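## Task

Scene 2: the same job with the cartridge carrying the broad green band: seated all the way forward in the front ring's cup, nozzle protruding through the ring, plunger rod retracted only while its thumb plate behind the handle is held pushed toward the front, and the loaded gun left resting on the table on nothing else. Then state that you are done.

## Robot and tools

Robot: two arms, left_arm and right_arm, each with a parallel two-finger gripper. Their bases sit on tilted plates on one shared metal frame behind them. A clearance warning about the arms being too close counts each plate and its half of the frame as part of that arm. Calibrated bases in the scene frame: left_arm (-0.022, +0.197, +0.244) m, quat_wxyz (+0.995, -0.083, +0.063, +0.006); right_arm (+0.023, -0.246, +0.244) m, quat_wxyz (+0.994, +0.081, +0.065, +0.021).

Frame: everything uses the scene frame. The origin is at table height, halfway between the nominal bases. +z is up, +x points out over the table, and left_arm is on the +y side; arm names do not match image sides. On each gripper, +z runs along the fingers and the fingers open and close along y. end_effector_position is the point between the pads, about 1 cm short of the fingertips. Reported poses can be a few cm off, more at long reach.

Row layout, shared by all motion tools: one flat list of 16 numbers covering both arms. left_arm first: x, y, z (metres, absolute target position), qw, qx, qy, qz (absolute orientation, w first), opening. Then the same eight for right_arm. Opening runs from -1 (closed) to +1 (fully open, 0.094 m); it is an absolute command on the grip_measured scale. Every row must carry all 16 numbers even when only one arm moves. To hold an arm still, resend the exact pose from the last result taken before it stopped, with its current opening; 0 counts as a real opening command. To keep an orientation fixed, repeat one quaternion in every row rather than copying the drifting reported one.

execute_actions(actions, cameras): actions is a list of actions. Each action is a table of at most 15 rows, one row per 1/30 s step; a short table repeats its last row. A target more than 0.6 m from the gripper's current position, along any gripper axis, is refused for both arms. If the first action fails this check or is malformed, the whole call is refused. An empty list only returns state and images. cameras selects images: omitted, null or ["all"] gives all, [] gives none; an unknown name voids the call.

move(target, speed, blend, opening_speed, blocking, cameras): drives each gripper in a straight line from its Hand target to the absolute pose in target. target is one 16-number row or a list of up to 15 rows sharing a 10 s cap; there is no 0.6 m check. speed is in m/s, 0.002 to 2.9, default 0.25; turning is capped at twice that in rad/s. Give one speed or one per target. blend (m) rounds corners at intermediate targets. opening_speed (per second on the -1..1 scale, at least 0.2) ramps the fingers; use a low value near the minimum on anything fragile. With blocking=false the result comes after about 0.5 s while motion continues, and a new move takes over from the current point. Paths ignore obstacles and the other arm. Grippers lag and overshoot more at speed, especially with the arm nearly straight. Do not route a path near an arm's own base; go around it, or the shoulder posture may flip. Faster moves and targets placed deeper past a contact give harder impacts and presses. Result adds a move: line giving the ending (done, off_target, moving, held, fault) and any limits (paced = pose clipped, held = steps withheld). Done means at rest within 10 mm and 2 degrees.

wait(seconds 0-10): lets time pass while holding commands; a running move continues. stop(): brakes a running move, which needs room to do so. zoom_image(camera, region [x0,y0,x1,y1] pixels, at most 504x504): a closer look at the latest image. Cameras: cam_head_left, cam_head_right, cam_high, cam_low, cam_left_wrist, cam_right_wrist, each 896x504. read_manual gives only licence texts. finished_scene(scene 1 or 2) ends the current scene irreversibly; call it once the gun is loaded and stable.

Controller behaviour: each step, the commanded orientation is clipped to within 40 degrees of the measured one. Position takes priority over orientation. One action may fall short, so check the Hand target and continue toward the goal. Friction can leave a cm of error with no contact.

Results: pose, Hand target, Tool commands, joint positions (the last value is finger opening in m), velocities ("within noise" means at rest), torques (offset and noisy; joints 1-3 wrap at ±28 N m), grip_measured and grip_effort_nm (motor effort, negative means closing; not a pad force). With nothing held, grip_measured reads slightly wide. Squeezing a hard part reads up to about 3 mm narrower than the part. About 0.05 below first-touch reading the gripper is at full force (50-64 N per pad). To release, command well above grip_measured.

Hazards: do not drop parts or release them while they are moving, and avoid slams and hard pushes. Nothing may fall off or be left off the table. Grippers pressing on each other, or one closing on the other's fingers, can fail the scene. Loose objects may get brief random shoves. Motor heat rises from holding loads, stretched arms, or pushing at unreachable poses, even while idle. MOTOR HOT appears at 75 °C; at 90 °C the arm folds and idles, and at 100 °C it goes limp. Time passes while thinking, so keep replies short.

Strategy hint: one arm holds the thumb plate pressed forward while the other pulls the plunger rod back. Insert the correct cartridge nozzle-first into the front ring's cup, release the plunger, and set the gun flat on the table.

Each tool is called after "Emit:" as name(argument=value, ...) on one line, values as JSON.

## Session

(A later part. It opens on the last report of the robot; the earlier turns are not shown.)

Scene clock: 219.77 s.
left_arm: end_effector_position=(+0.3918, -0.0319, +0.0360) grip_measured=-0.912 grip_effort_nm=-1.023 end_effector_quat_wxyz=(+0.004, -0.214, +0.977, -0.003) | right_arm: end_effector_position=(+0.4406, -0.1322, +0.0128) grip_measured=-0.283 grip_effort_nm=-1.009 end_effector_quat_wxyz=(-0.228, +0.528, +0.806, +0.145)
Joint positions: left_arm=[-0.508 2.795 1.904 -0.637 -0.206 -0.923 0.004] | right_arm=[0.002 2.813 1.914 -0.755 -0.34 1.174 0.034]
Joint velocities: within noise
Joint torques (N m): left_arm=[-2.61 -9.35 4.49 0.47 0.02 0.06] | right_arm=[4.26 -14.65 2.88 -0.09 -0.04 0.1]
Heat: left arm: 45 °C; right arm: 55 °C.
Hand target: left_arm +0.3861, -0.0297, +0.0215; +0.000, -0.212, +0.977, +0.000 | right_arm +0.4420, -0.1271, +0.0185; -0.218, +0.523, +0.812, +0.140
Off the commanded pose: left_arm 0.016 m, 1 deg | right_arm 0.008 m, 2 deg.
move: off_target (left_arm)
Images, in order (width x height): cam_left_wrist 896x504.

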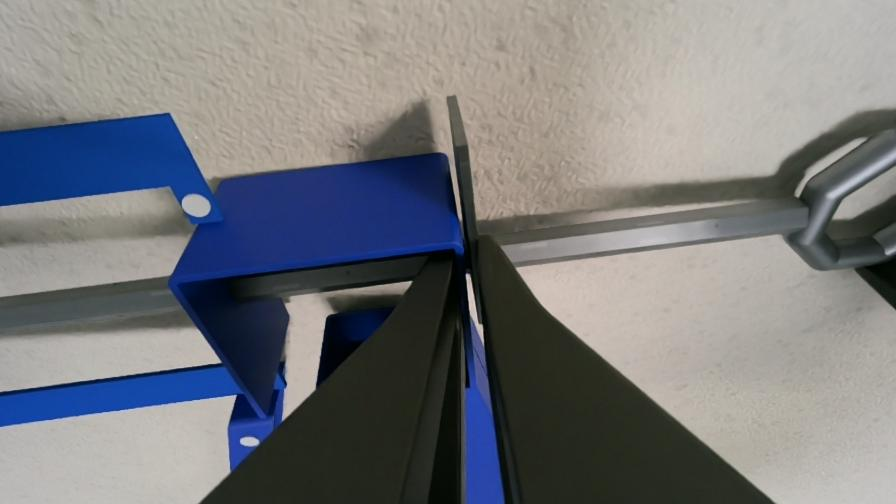

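Emit:
move(target=[[0.3865, -0.0300, 0.021, 0, 0.2122, -0.9772, 0, -1, 0.469, -0.189, 0.0200, -0.2177,0.5226,0.8124,0.14, -0.6]], speed=[0.05], cameras=["cam_left_wrist","cam_right_wrist"])

Scene clock: 225.40 s.
left_arm: end_effector_position=(+0.4033, -0.0475, +0.0370) grip_measured=-0.913 grip_effort_nm=-1.028 end_effector_quat_wxyz=(+0.015, -0.220, +0.974, -0.044) | right_arm: end_effector_position=(+0.4629, -0.1705, +0.0194) grip_measured=-0.283 grip_effort_nm=-1.009 end_effector_quat_wxyz=(-0.229, +0.518, +0.810, +0.153)
Joint positions: left_arm=[-0.508 2.795 1.904 -0.566 -0.159 -0.923 0.004] | right_arm=[-0.08 2.863 2.094 -0.913 -0.344 1.063 0.034]
Joint velocities: within noise
Joint torques (N m): left_arm=[-2.71 -9.39 4.64 0.04 -0.4 0.14] | right_arm=[0.13 -13 7.76 -0.6 0.12 -0.13]
Heat: left arm: 45 °C; right arm: 55 °C.
Hand target: left_arm +0.3867, -0.0302, +0.0220; +0.000, -0.211, +0.977, -0.001 | right_arm +0.4686, -0.1888, +0.0202; -0.217, +0.523, +0.812, +0.140
Off the commanded pose: left_arm 0.029 m, 5 deg | right_arm 0.019 m, 2 deg.
move: off_target (left_arm, right_arm)
Images, in order (width x height): cam_left_wrist 896x504, cam_right_wrist 896x504.

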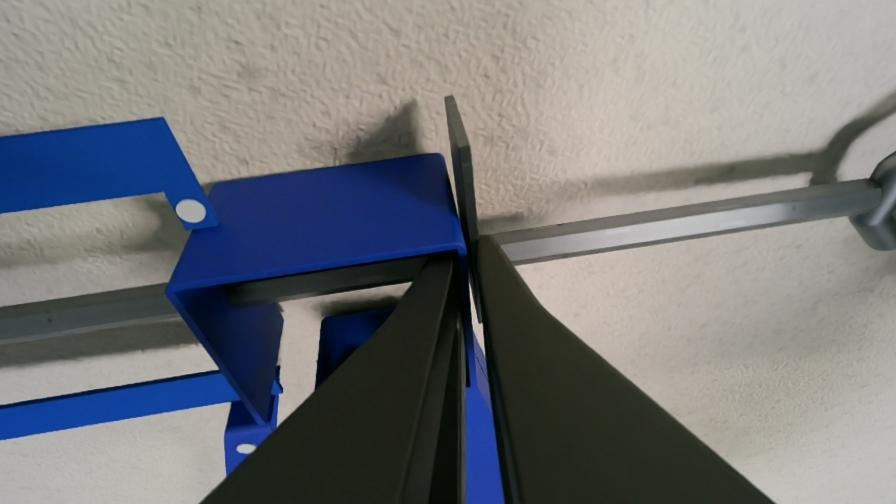

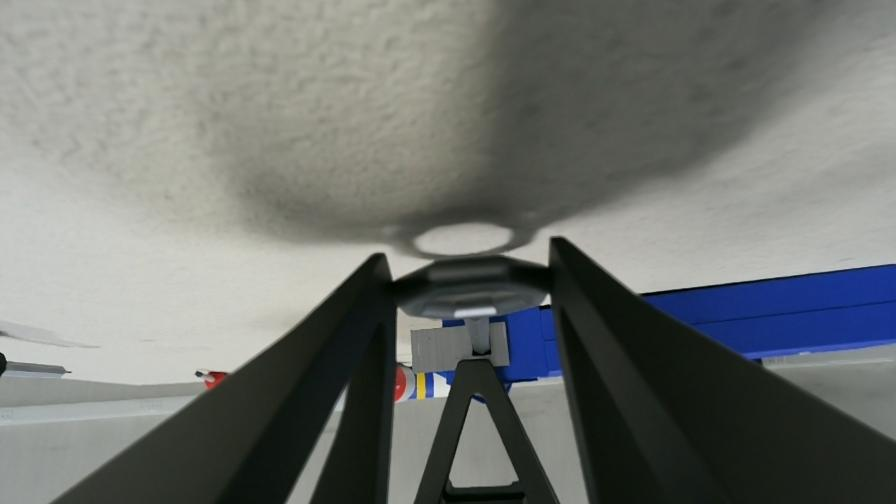

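Emit:
move(target=[[0.3745, -0.0030, 0.022, 0, 0.2122, -0.9772, 0, -1, 0.494, -0.244, 0.0220, -0.2177,0.5226,0.8124,0.14, -0.6]], speed=[0.05], cameras=["cam_left_wrist","cam_right_wrist"])

Scene clock: 229.43 s.
left_arm: end_effector_position=(+0.3997, -0.0458, +0.0338) grip_measured=-0.913 grip_effort_nm=-1.028 end_effector_quat_wxyz=(+0.031, -0.215, +0.974, -0.069) | right_arm: end_effector_position=(+0.4809, -0.2154, +0.0158) grip_measured=-0.284 grip_effort_nm=-1.004 end_effector_quat_wxyz=(-0.243, +0.514, +0.809, +0.150)
Joint positions: left_arm=[-0.5 2.749 1.773 -0.424 -0.139 -0.897 0.004] | right_arm=[-0.17 3.037 2.481 -1.189 -0.34 0.96 0.034]
Joint velocities: within noise
Joint torques (N m): left_arm=[-0.25 -11.44 1.48 -0.32 -0.52 0.26] | right_arm=[-0.88 -14.72 9.32 -0.62 0.19 -0.12]
Heat: left arm: 45 °C; right arm: 54 °C.
Hand target: left_arm +0.3754, -0.0059, +0.0225; -0.001, -0.211, +0.978, -0.003 | right_arm +0.4929, -0.2439, +0.0224; -0.215, +0.524, +0.812, +0.140
Off the commanded pose: left_arm 0.051 m, 9 deg | right_arm 0.032 m, 3 deg.
move: off_target (left_arm, right_arm)
Images, in order (width x height): cam_left_wrist 896x504, cam_right_wrist 896x504.

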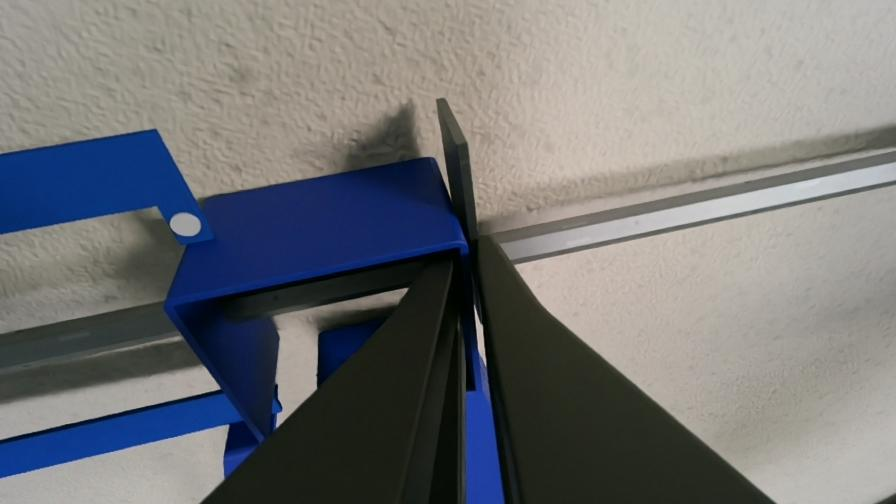

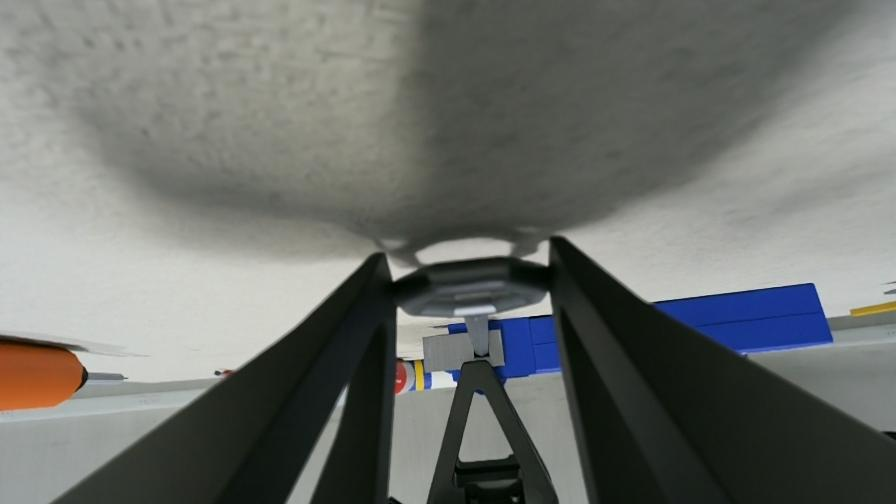

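Emit:
move(target=[[0.3640, 0.0250, 0.030, 0, 0.2122, -0.9772, 0, -1, 0.508, -0.275, 0.0270, -0.2177,0.5226,0.8124,0.14, -0.6]], speed=[0.05], cameras=["cam_left_wrist","cam_right_wrist","cam_head_left"])

Scene clock: 234.03 s.
left_arm: end_effector_position=(+0.3903, -0.0225, +0.0402) grip_measured=-0.913 grip_effort_nm=-1.028 end_effector_quat_wxyz=(+0.032, -0.212, +0.974, -0.078) | right_arm: end_effector_position=(+0.5027, -0.2586, +0.0269) grip_measured=-0.284 grip_effort_nm=-1.004 end_effector_quat_wxyz=(-0.211, +0.517, +0.816, +0.152)
Joint positions: left_arm=[-0.462 2.659 1.614 -0.338 -0.118 -0.851 0.004] | right_arm=[-0.234 3.133 2.779 -1.347 -0.308 0.901 0.034]
Joint velocities: within noise
Joint torques (N m): left_arm=[0.53 -11.3 1.22 -0.39 -0.71 0.26] | right_arm=[0.13 -13.22 9.55 -0.48 0 0.05]
Heat: left arm: 45 °C; right arm: 54 °C.
Hand target: left_arm +0.3649, +0.0214, +0.0306; +0.000, -0.210, +0.978, -0.004 | right_arm +0.5070, -0.2748, +0.0274; -0.197, +0.529, +0.813, +0.147
Off the commanded pose: left_arm 0.055 m, 10 deg | right_arm 0.017 m, 2 deg.
joint sent to its limit (right arm) — joint 2 (shoulder), upper limit. The joint targets are off in orientation, not in position.
move: off_target (left_arm, right_arm)
Images, in order (width x height): cam_head_left 896x504, cam_left_wrist 896x504, cam_right_wrist 896x504.

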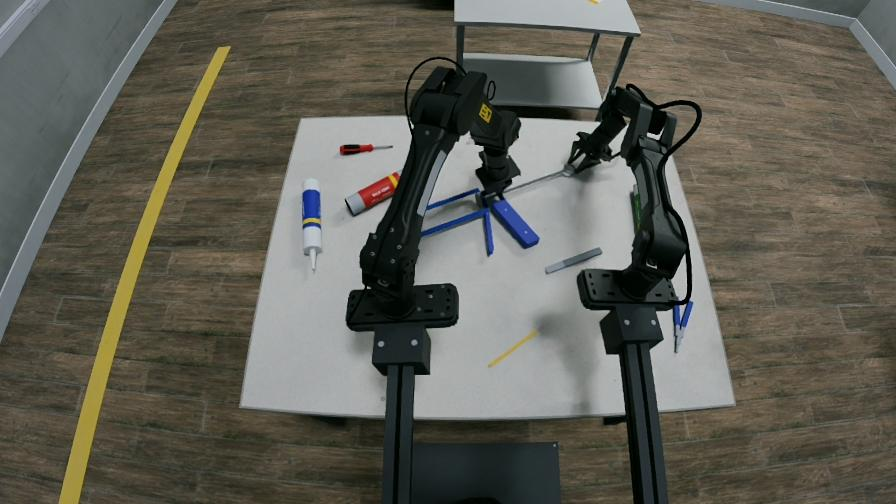

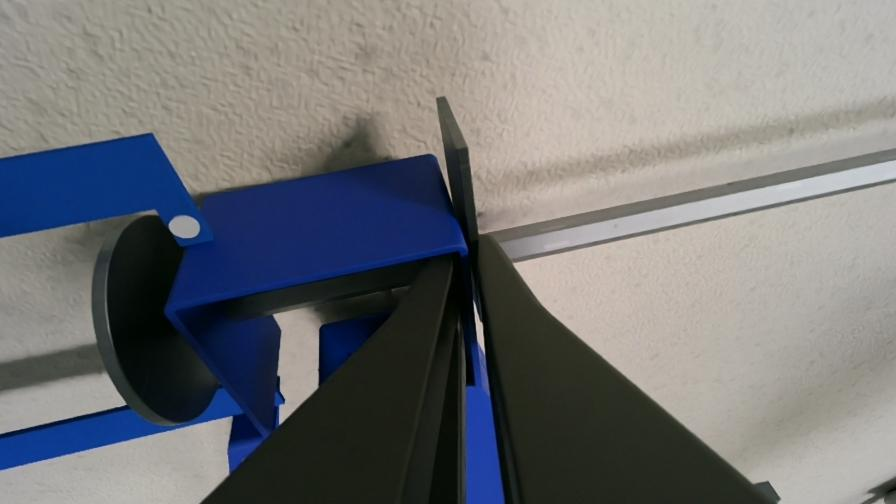

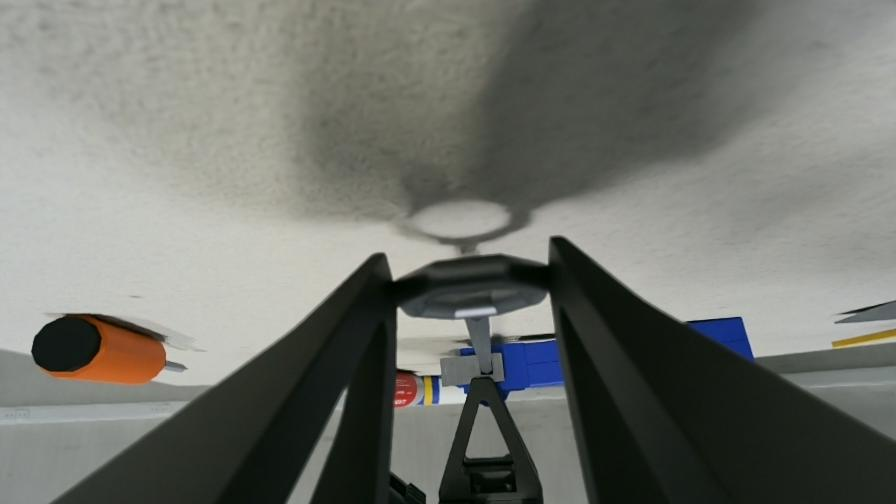

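Emit:
move(target=[[0.3520, 0.0530, 0.034, 0, 0.2122, -0.9772, 0, -1, 0.506, -0.272, 0.0270, -0.211,0.517,0.816,0.152, -0.6]], speed=[0.05], cameras=["cam_left_wrist","cam_right_wrist"])

Scene clock: 237.87 s.
left_arm: end_effector_position=(+0.3836, -0.0004, +0.0421) grip_measured=-0.913 grip_effort_nm=-1.028 end_effector_quat_wxyz=(+0.040, -0.210, +0.973, -0.090) | right_arm: end_effector_position=(+0.4997, -0.2531, +0.0305) grip_measured=-0.285 grip_effort_nm=-1.009 end_effector_quat_wxyz=(-0.223, +0.512, +0.813, +0.163)
Joint positions: left_arm=[-0.419 2.591 1.473 -0.233 -0.098 -0.802 0.004] | right_arm=[-0.233 3.133 2.779 -1.367 -0.337 0.888 0.034]
Joint velocities: within noise
Joint torques (N m): left_arm=[1.03 -11.45 0.84 -0.59 -0.8 0.27] | right_arm=[0.14 -13.08 9.01 -0.36 0.09 -0.05]
Heat: left arm: 45 °C; right arm: 54 °C.
Hand target: left_arm +0.3533, +0.0485, +0.0343; +0.001, -0.209, +0.978, -0.005 | right_arm +0.5052, -0.2719, +0.0276; -0.202, +0.520, +0.816, +0.155
Off the commanded pose: left_arm 0.063 m, 11 deg | right_arm 0.020 m, 2 deg.
joint sent to its limit (right arm) — joint 2 (shoulder), upper limit. The joint targets still meet the commanded pose.
move: off_target (left_arm, right_arm)
Images, in order (width x height): cam_left_wrist 896x504, cam_right_wrist 896x504.

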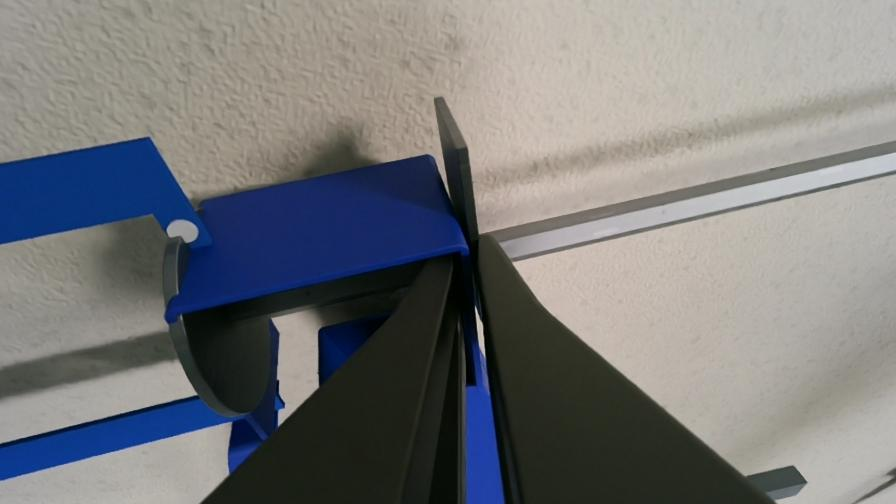

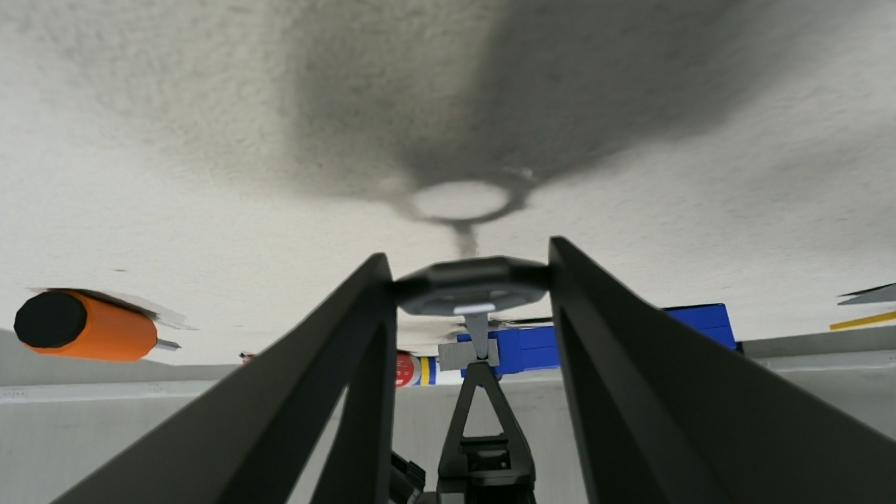

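Emit:
move(target=[[0.3490, 0.0600, 0.034, 0, 0.2122, -0.9772, 0, -1, 0.506, -0.275, 0.0270, -0.211,0.517,0.816,0.152, -0.6],[0.3850, 0.0020, 0.032, 0, 0.2122, -0.9772, 0, -1, 0.500, -0.258, 0.0270, -0.211,0.517,0.816,0.152, -0.6],[0.3850, 0.0020, 0.032, 0, 0.2122, -0.9772, 0, -1, 0.500, -0.258, 0.0270, -0.211,0.517,0.816,0.152, 0.1],[0.3850, 0.0020, 0.032, 0, 0.2122, -0.9772, 0, -1, 0.50, -0.28, 0.13, -0.211,0.517,0.816,0.152, 0.1]], speed=[0.04,0.05,0.05,0.1], opening_speed=1.0, cameras=["cam_left_wrist","cam_right_wrist","cam_head_left"])

Scene clock: 261.60 s.
left_arm: end_effector_position=(+0.3908, +0.0002, +0.0385) grip_measured=-0.914 grip_effort_nm=-1.028 end_effector_quat_wxyz=(+0.008, -0.211, +0.977, -0.019) | right_arm: end_effector_position=(+0.4965, -0.2712, +0.1094) grip_measured=+0.097 grip_effort_nm=0.168 end_effector_quat_wxyz=(-0.221, +0.514, +0.814, +0.152)
Joint positions: left_arm=[-0.442 2.698 1.726 -0.516 -0.182 -0.844 0.004] | right_arm=[-0.241 2.839 2.5 -1.388 -0.313 0.887 0.052]
Joint velocities: within noise
Joint torques (N m): left_arm=[-3.51 -8.8 7.23 0.01 -0.19 -0.13] | right_arm=[1.33 -18.14 5.42 -0.66 -0.12 -0.01]
Heat: left arm: 43 °C; right arm: 58 °C.
Hand target: left_arm +0.3849, +0.0021, +0.0321; +0.001, -0.212, +0.977, -0.001 | right_arm +0.4999, -0.2798, +0.1294; -0.211, +0.517, +0.816, +0.152
Off the commanded pose: left_arm 0.009 m, 2 deg | right_arm 0.023 m, 1 deg.
move: off_target (right_arm); target 3's new opening was sent with right_arm's hand 0.016 m and 2 deg from that target
Images, in order (width x height): cam_head_left 896x504, cam_left_wrist 896x504, cam_right_wrist 896x504.

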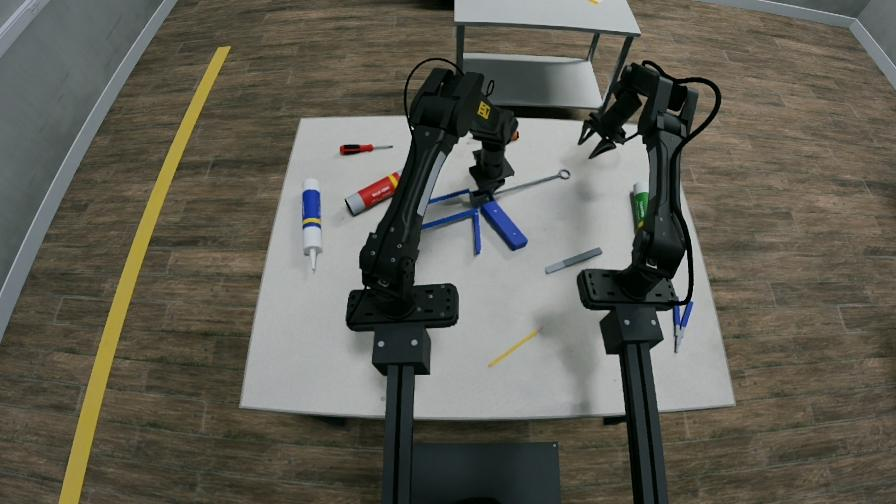

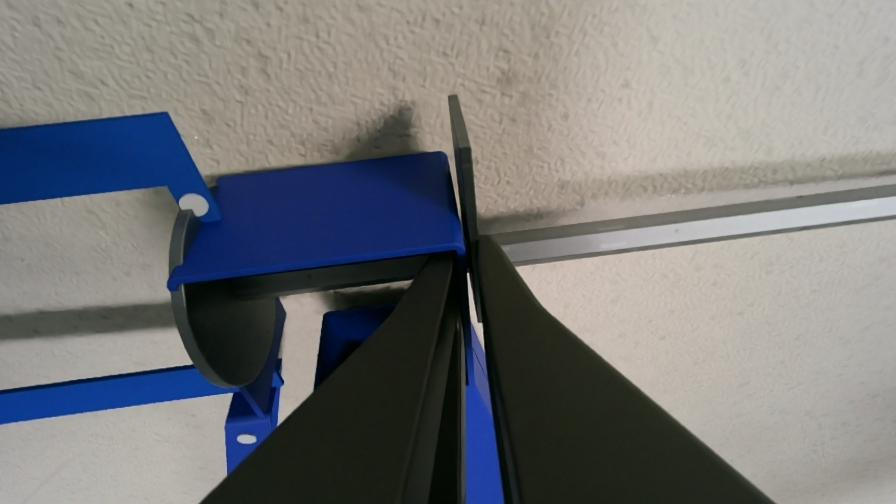

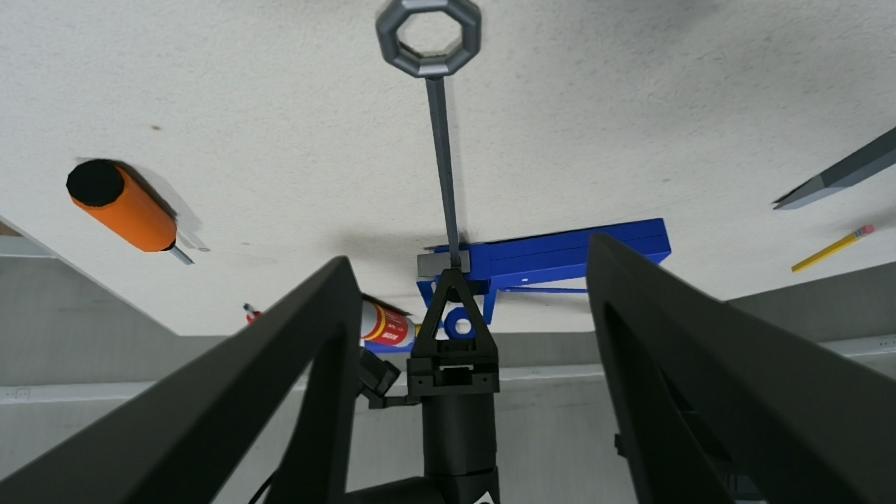

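Emit:
move(target=[[0.3850, -0.0150, 0.034, 0, 0.2790, -0.9603, 0, -1, 0.42, -0.38, 0.20, 0,0.0689,0.9976,0, 0.5],[0.3850, -0.0300, 0.034, 0, 0.3420, -0.9397, 0, -1, 0.343, -0.452, 0.16, 0,0.0689,0.9976,0, 0.5]], speed=[0.12,0.08], cameras=["cam_left_wrist","cam_right_wrist","cam_head_left"])

Scene clock: 270.60 s.
left_arm: end_effector_position=(+0.3921, -0.0188, +0.0390) grip_measured=-0.913 grip_effort_nm=-1.028 end_effector_quat_wxyz=(+0.006, -0.342, +0.940, -0.005) | right_arm: end_effector_position=(+0.3322, -0.4454, +0.1475) grip_measured=+0.497 grip_effort_nm=0.173 end_effector_quat_wxyz=(-0.031, +0.067, +0.997, +0.008)
Joint positions: left_arm=[-0.486 2.755 1.838 -0.601 -0.207 -1.167 0.004] | right_arm=[-0.59 2.009 1.213 -0.638 0.08 -0.416 0.07]
Joint velocities: within noise
Joint torques (N m): left_arm=[-5.18 -9.21 7.6 0.12 0 -0.31] | right_arm=[0.25 -13.41 4.4 0.42 -0.13 -0.04]
Heat: left arm: 42 °C; right arm: 60 °C.
Hand target: left_arm +0.3847, -0.0296, +0.0342; +0.001, -0.342, +0.940, -0.001 | right_arm +0.3428, -0.4519, +0.1601; -0.001, +0.069, +0.998, +0.000
Off the commanded pose: left_arm 0.014 m, 1 deg | right_arm 0.018 m, 4 deg.
move: off_target (left_arm, right_arm)
Images, in order (width x height): cam_head_left 896x504, cam_left_wrist 896x504, cam_right_wrist 896x504.

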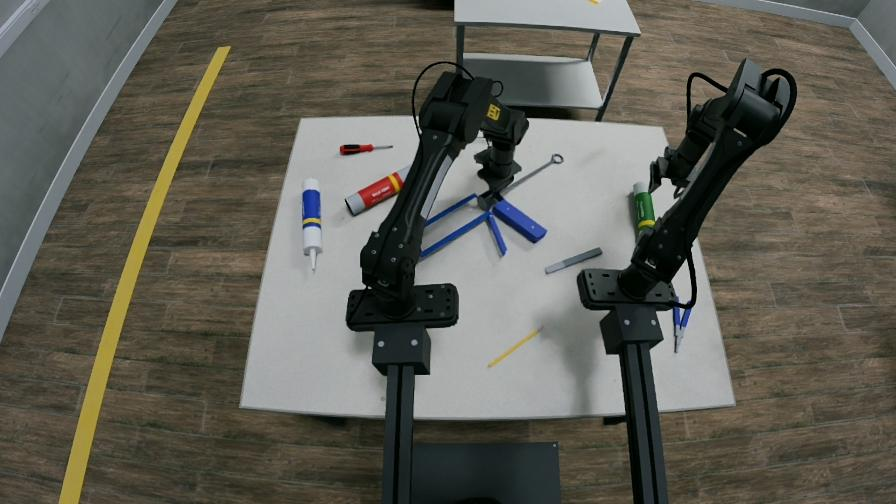

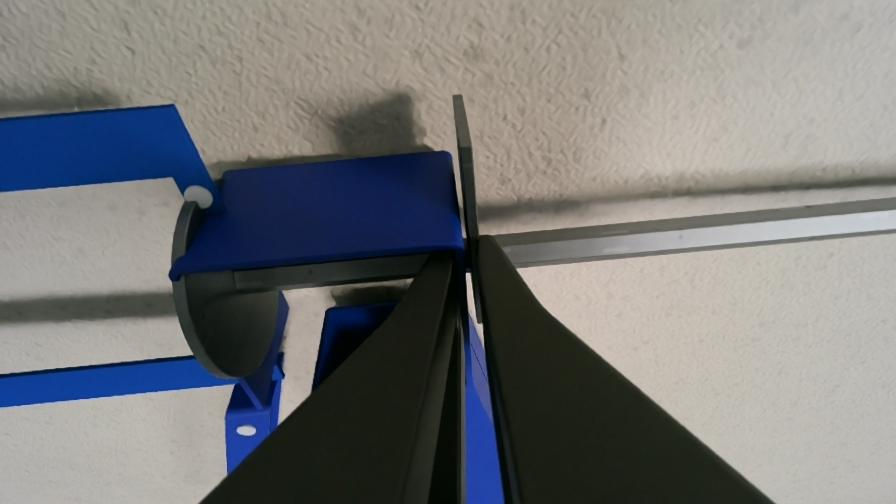

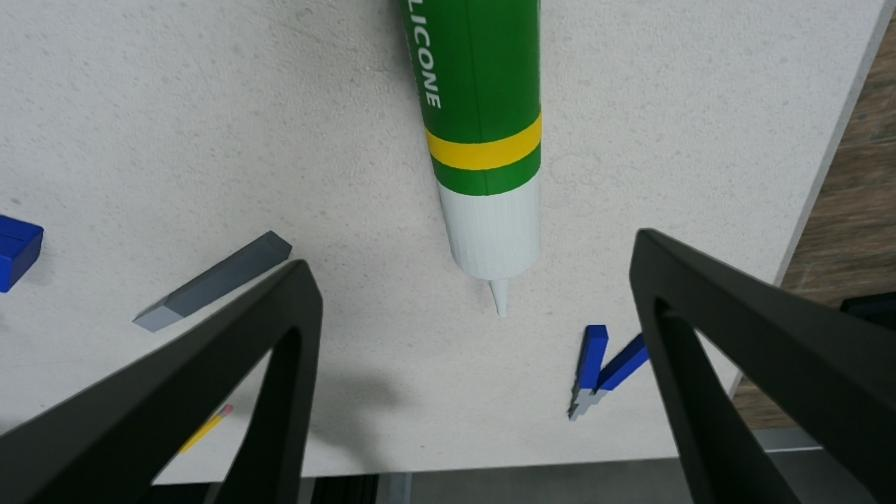

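Emit:
move(target=[[0.3850, -0.0300, 0.034, 0, 0.3420, -0.9397, 0, -1, 0.350, -0.4560, 0.075, 0,0.0637,0.9980,0, 0.5]], speed=[0.15], cameras=["cam_right_wrist"])

Scene clock: 284.73 s.
left_arm: end_effector_position=(+0.3923, -0.0188, +0.0391) grip_measured=-0.913 grip_effort_nm=-1.033 end_effector_quat_wxyz=(+0.006, -0.343, +0.939, -0.005) | right_arm: end_effector_position=(+0.3395, -0.4487, +0.0758) grip_measured=+0.497 grip_effort_nm=0.173 end_effector_quat_wxyz=(-0.019, +0.061, +0.998, +0.003)
Joint positions: left_arm=[-0.486 2.755 1.838 -0.601 -0.207 -1.167 0.004] | right_arm=[-0.6 2.219 1.216 -0.406 0.078 -0.44 0.07]
Joint velocities: within noise
Joint torques (N m): left_arm=[-5.22 -9.11 7.66 0.08 0 -0.32] | right_arm=[0.03 -9.73 5.55 0.36 -0.13 -0.02]
Heat: left arm: 43 °C; right arm: 55 °C.
Hand target: left_arm +0.3849, -0.0296, +0.0343; +0.001, -0.342, +0.940, -0.001 | right_arm +0.3497, -0.4560, +0.0754; +0.000, +0.064, +0.998, +0.000
Off the commanded pose: left_arm 0.014 m, 1 deg | right_arm 0.013 m, 2 deg.
move: off_target (left_arm, right_arm)
Images, in order (width x height): cam_right_wrist 896x504.

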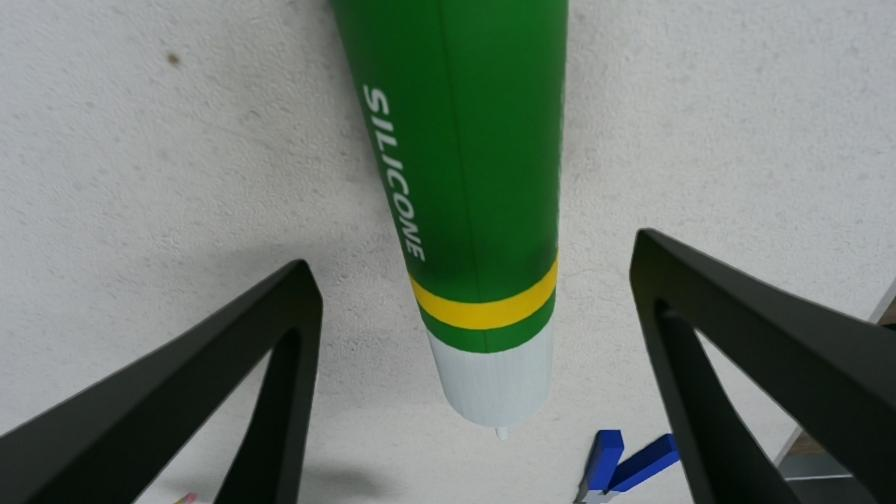

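Emit:
move(target=[[0.3850, -0.0300, 0.034, 0, 0.3420, -0.9397, 0, -1, 0.351, -0.4595, 0.034, 0,0.0637,0.9980,0, 0.5],[0.3850, -0.0300, 0.034, 0, 0.3420, -0.9397, 0, -1, 0.351, -0.4595, 0.034, 0,0.0637,0.9980,0, -0.15]], speed=[0.08,0.1], opening_speed=0.5, cameras=["cam_right_wrist"])

Scene clock: 290.73 s.
left_arm: end_effector_position=(+0.3923, -0.0188, +0.0391) grip_measured=-0.913 grip_effort_nm=-1.028 end_effector_quat_wxyz=(+0.006, -0.343, +0.939, -0.005) | right_arm: end_effector_position=(+0.3429, -0.4532, +0.0371) grip_measured=-0.003 grip_effort_nm=-0.984 end_effector_quat_wxyz=(-0.016, +0.061, +0.998, +0.002)
Joint positions: left_arm=[-0.486 2.755 1.838 -0.601 -0.207 -1.167 0.004] | right_arm=[-0.612 2.35 1.264 -0.316 0.074 -0.453 0.047]
Joint velocities: within noise
Joint torques (N m): left_arm=[-5.16 -9.17 7.66 0.12 -0.01 -0.29] | right_arm=[0.01 -9.65 5.04 0.44 -0.12 -0.04]
Heat: left arm: 43 °C; right arm: 54 °C.
Hand target: left_arm +0.3849, -0.0296, +0.0343; +0.001, -0.342, +0.940, -0.001 | right_arm +0.3507, -0.4594, +0.0343; +0.000, +0.064, +0.998, +0.000
Off the commanded pose: left_arm 0.014 m, 1 deg | right_arm 0.011 m, 2 deg.
move: off_target (left_arm, right_arm); target 2's new opening was sent with right_arm's hand 0.011 m and 2 deg from that target
Images, in order (width x height): cam_right_wrist 896x504.

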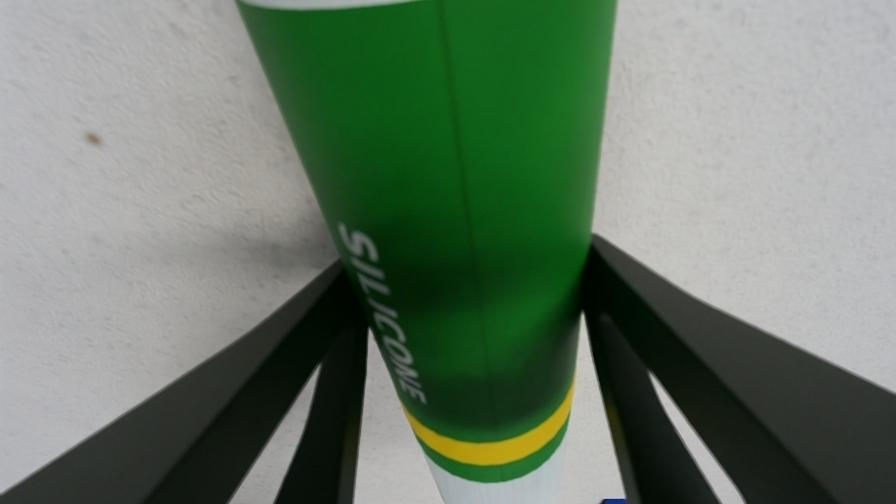

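Emit:
move(target=[[0.3850, -0.0300, 0.036, 0, 0.3420, -0.9397, 0, -0.3, 0.351, -0.44, 0.12, 0,0.0637,0.9980,0, -0.15],[0.3850, -0.0300, 0.13, 0, 0.3420, -0.9397, 0, -0.3, 0.351, -0.42, 0.16, 0,0.0637,0.9980,0, -0.15],[0.25, 0.16, 0.30, 0, 0.75, -0.66, 0, 0.5, 0.38, -0.34, 0.20, 0,0.0637,0.9980,0, -0.15],[0.132, 0.303, 0.225, 0, 0.9026, -0.4305, 0, 1, 0.38, -0.30, 0.20, 0,0.24,0.9708,0, -0.15]], speed=[0.1,0.12,0.3,0.25], opening_speed=1.5, cameras=["cam_left_wrist","cam_right_wrist","cam_head_left","cam_head_right"])

Scene clock: 308.27 s.
left_arm: end_effector_position=(+0.1298, +0.3005, +0.2242) grip_measured=+0.997 grip_effort_nm=0.149 end_effector_quat_wxyz=(+0.010, +0.903, -0.430, -0.008) | right_arm: end_effector_position=(+0.3726, -0.3003, +0.1802) grip_measured=-0.005 grip_effort_nm=-1.004 end_effector_quat_wxyz=(-0.024, +0.241, +0.970, +0.002)
Joint positions: left_arm=[0.501 1.142 0.506 -0.771 -0.085 -1.734 0.094] | right_arm=[-0.147 1.938 1.174 -0.702 0.134 0.377 0.047]
Joint velocities: within noise
Joint torques (N m): left_arm=[0.53 -3.52 4.89 0.36 0.02 0.15] | right_arm=[2.84 -14.12 5.27 -0.01 0.13 0.1]
Heat: left arm: 43 °C; right arm: 56 °C.
Hand target: left_arm +0.1320, +0.3031, +0.2251; +0.000, +0.903, -0.430, +0.000 | right_arm +0.3798, -0.3000, +0.1992; +0.000, +0.240, +0.971, +0.000
Off the commanded pose: left_arm 0.003 m, 2 deg | right_arm 0.021 m, 3 deg.
move: off_target (right_arm)
Images, in order (width x height): cam_head_left 896x504, cam_head_right 896x504, cam_left_wrist 896x504, cam_right_wrist 896x504.

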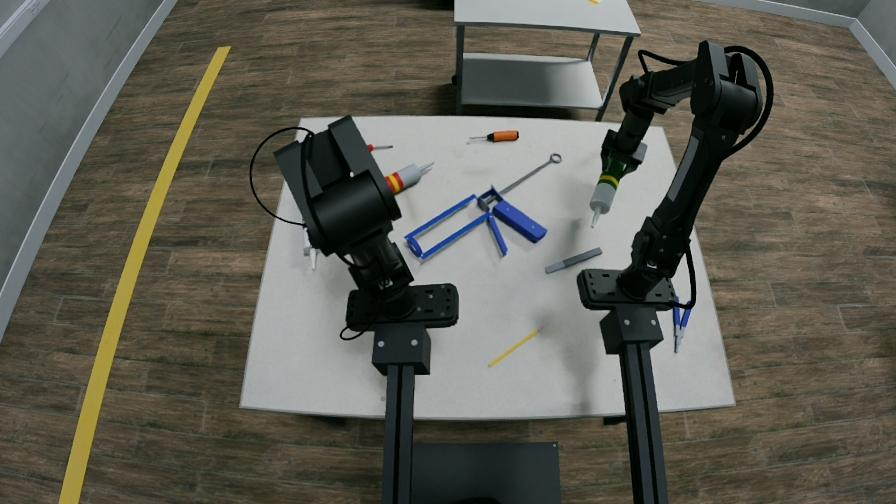

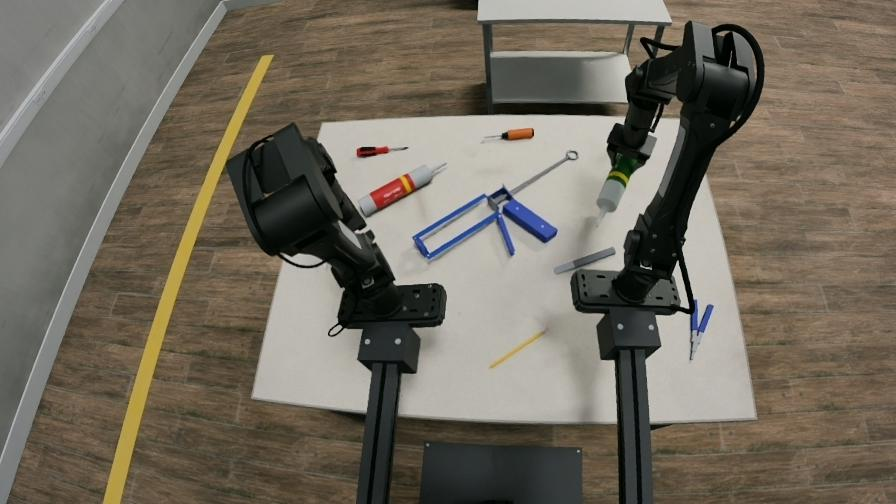

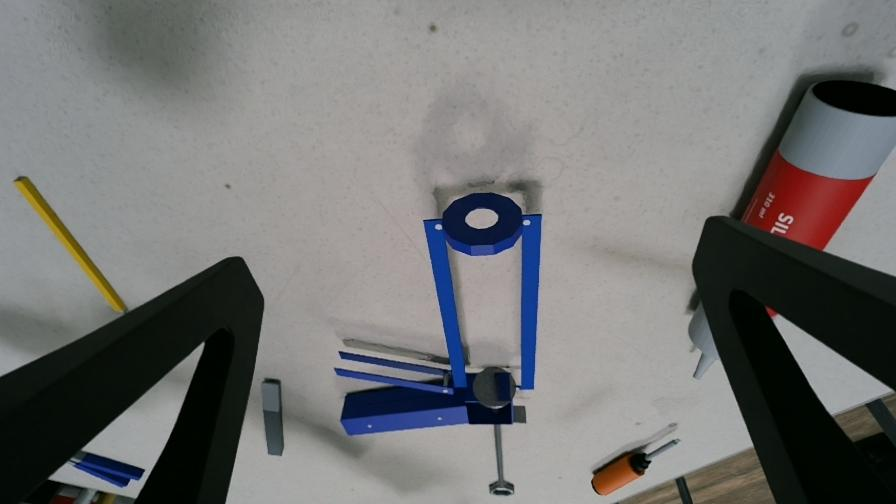

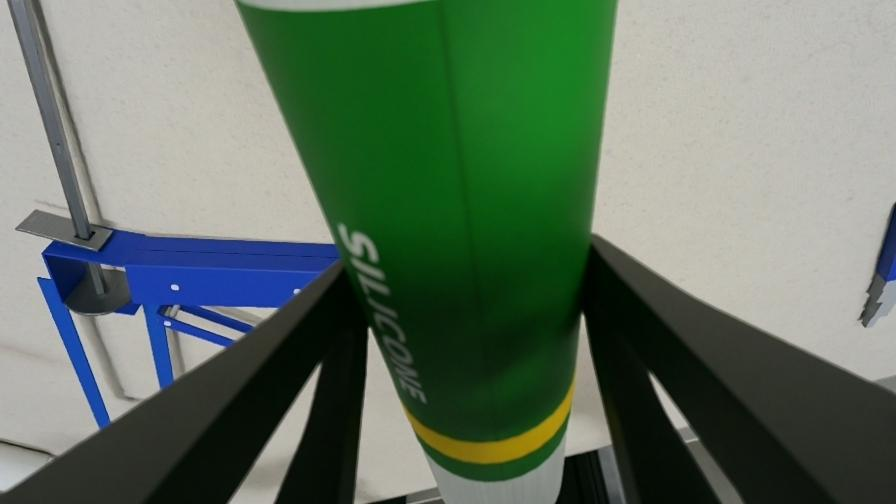

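Emit:
move(target=[[0.132, 0.303, 0.225, 0, 0.9026, -0.4305, 0, 1, 0.40, -0.10, 0.22, 0.1133,0.4372,0.8905,-0.0556, -0.15],[0.132, 0.303, 0.225, 0, 0.9026, -0.4305, 0, 1, 0.365, 0.025, 0.18, 0.1133,0.4372,0.8905,-0.0556, -0.15]], speed=[0.2,0.15], blend=0.02, cameras=["cam_left_wrist","cam_right_wrist","cam_head_left","cam_head_right"])

Scene clock: 327.03 s.
left_arm: end_effector_position=(+0.1300, +0.3005, +0.2242) grip_measured=+0.997 grip_effort_nm=0.154 end_effector_quat_wxyz=(+0.010, +0.903, -0.430, -0.008) | right_arm: end_effector_position=(+0.3589, +0.0215, +0.1693) grip_measured=-0.005 grip_effort_nm=-1.009 end_effector_quat_wxyz=(+0.096, +0.438, +0.892, -0.055)
Joint positions: left_arm=[0.501 1.142 0.506 -0.77 -0.084 -1.734 0.094] | right_arm=[0.763 2.446 1.684 -0.882 0.423 1.736 0.047]
Joint velocities: within noise
Joint torques (N m): left_arm=[0.54 -3.51 4.66 0.37 0.01 0.16] | right_arm=[3.97 -11.92 8.75 -0.21 0.43 0.07]
Heat: left arm: 38 °C; right arm: 57 °C.
Hand target: left_arm +0.1320, +0.3030, +0.2251; +0.000, +0.903, -0.430, +0.000 | right_arm +0.3648, +0.0250, +0.1800; +0.113, +0.437, +0.891, -0.054
Off the commanded pose: left_arm 0.003 m, 1 deg | right_arm 0.013 m, 2 deg.
move: off_target (right_arm)
Images, in order (width x height): cam_head_left 896x504, cam_head_right 896x504, cam_left_wrist 896x504, cam_right_wrist 896x504.

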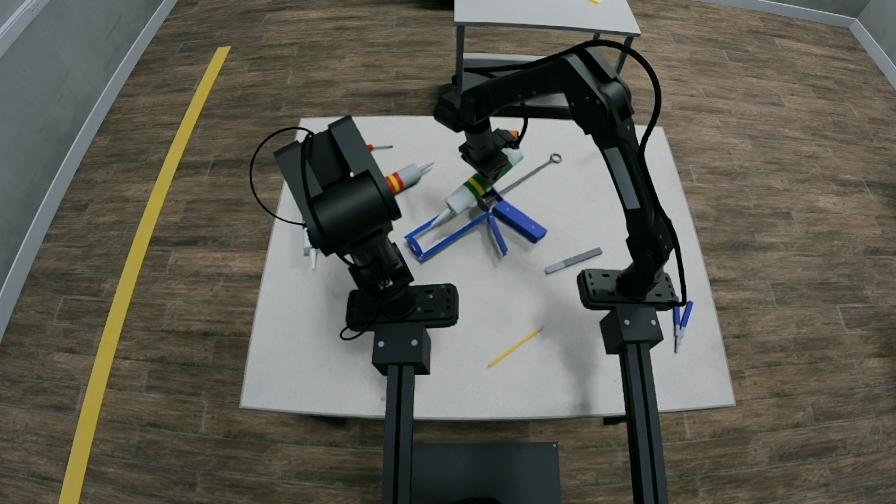

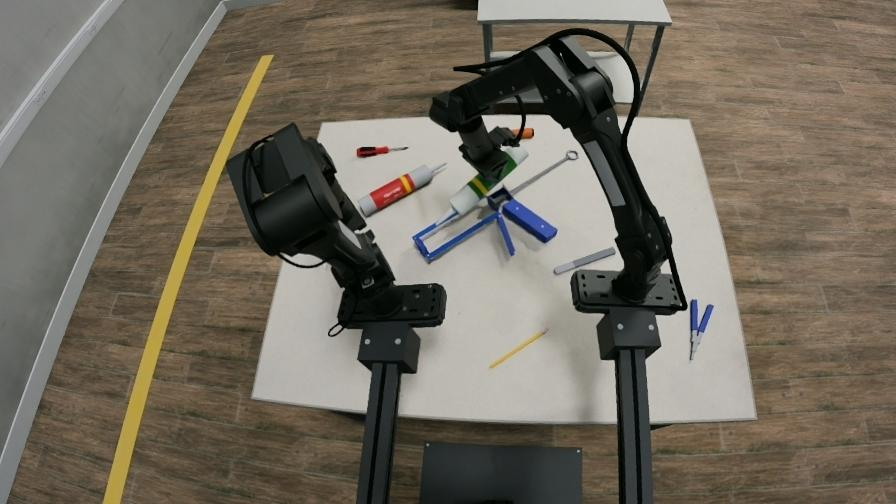

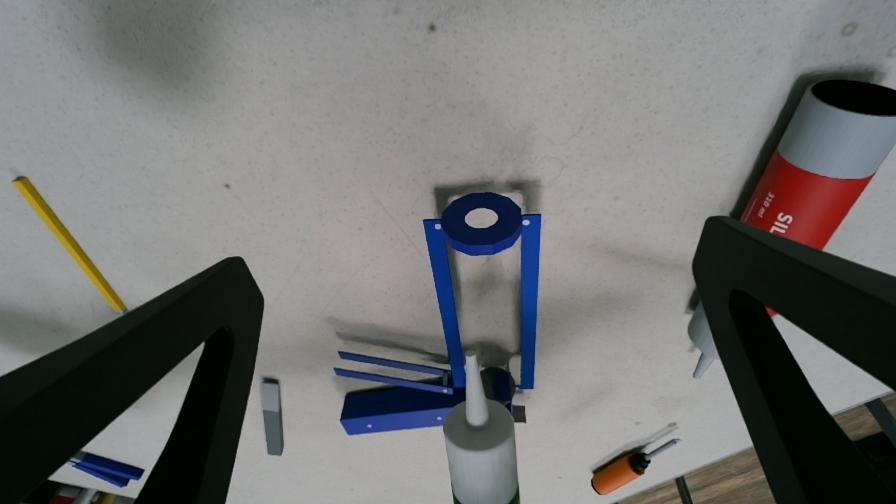

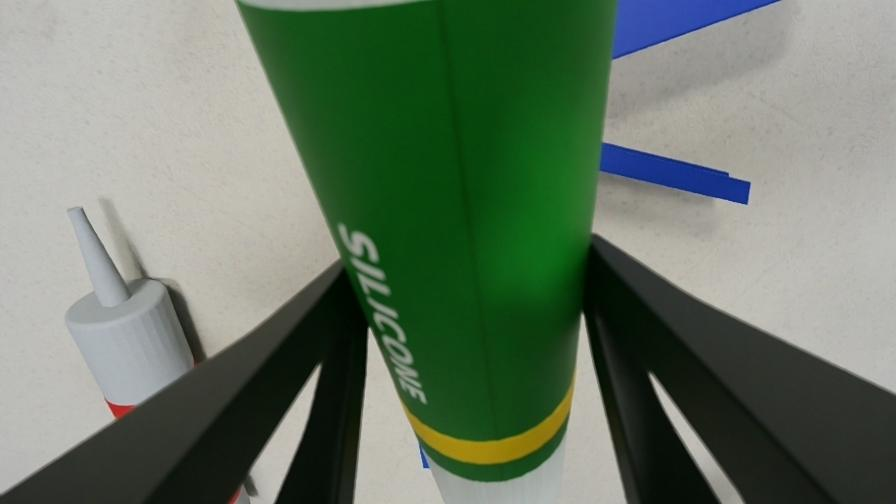

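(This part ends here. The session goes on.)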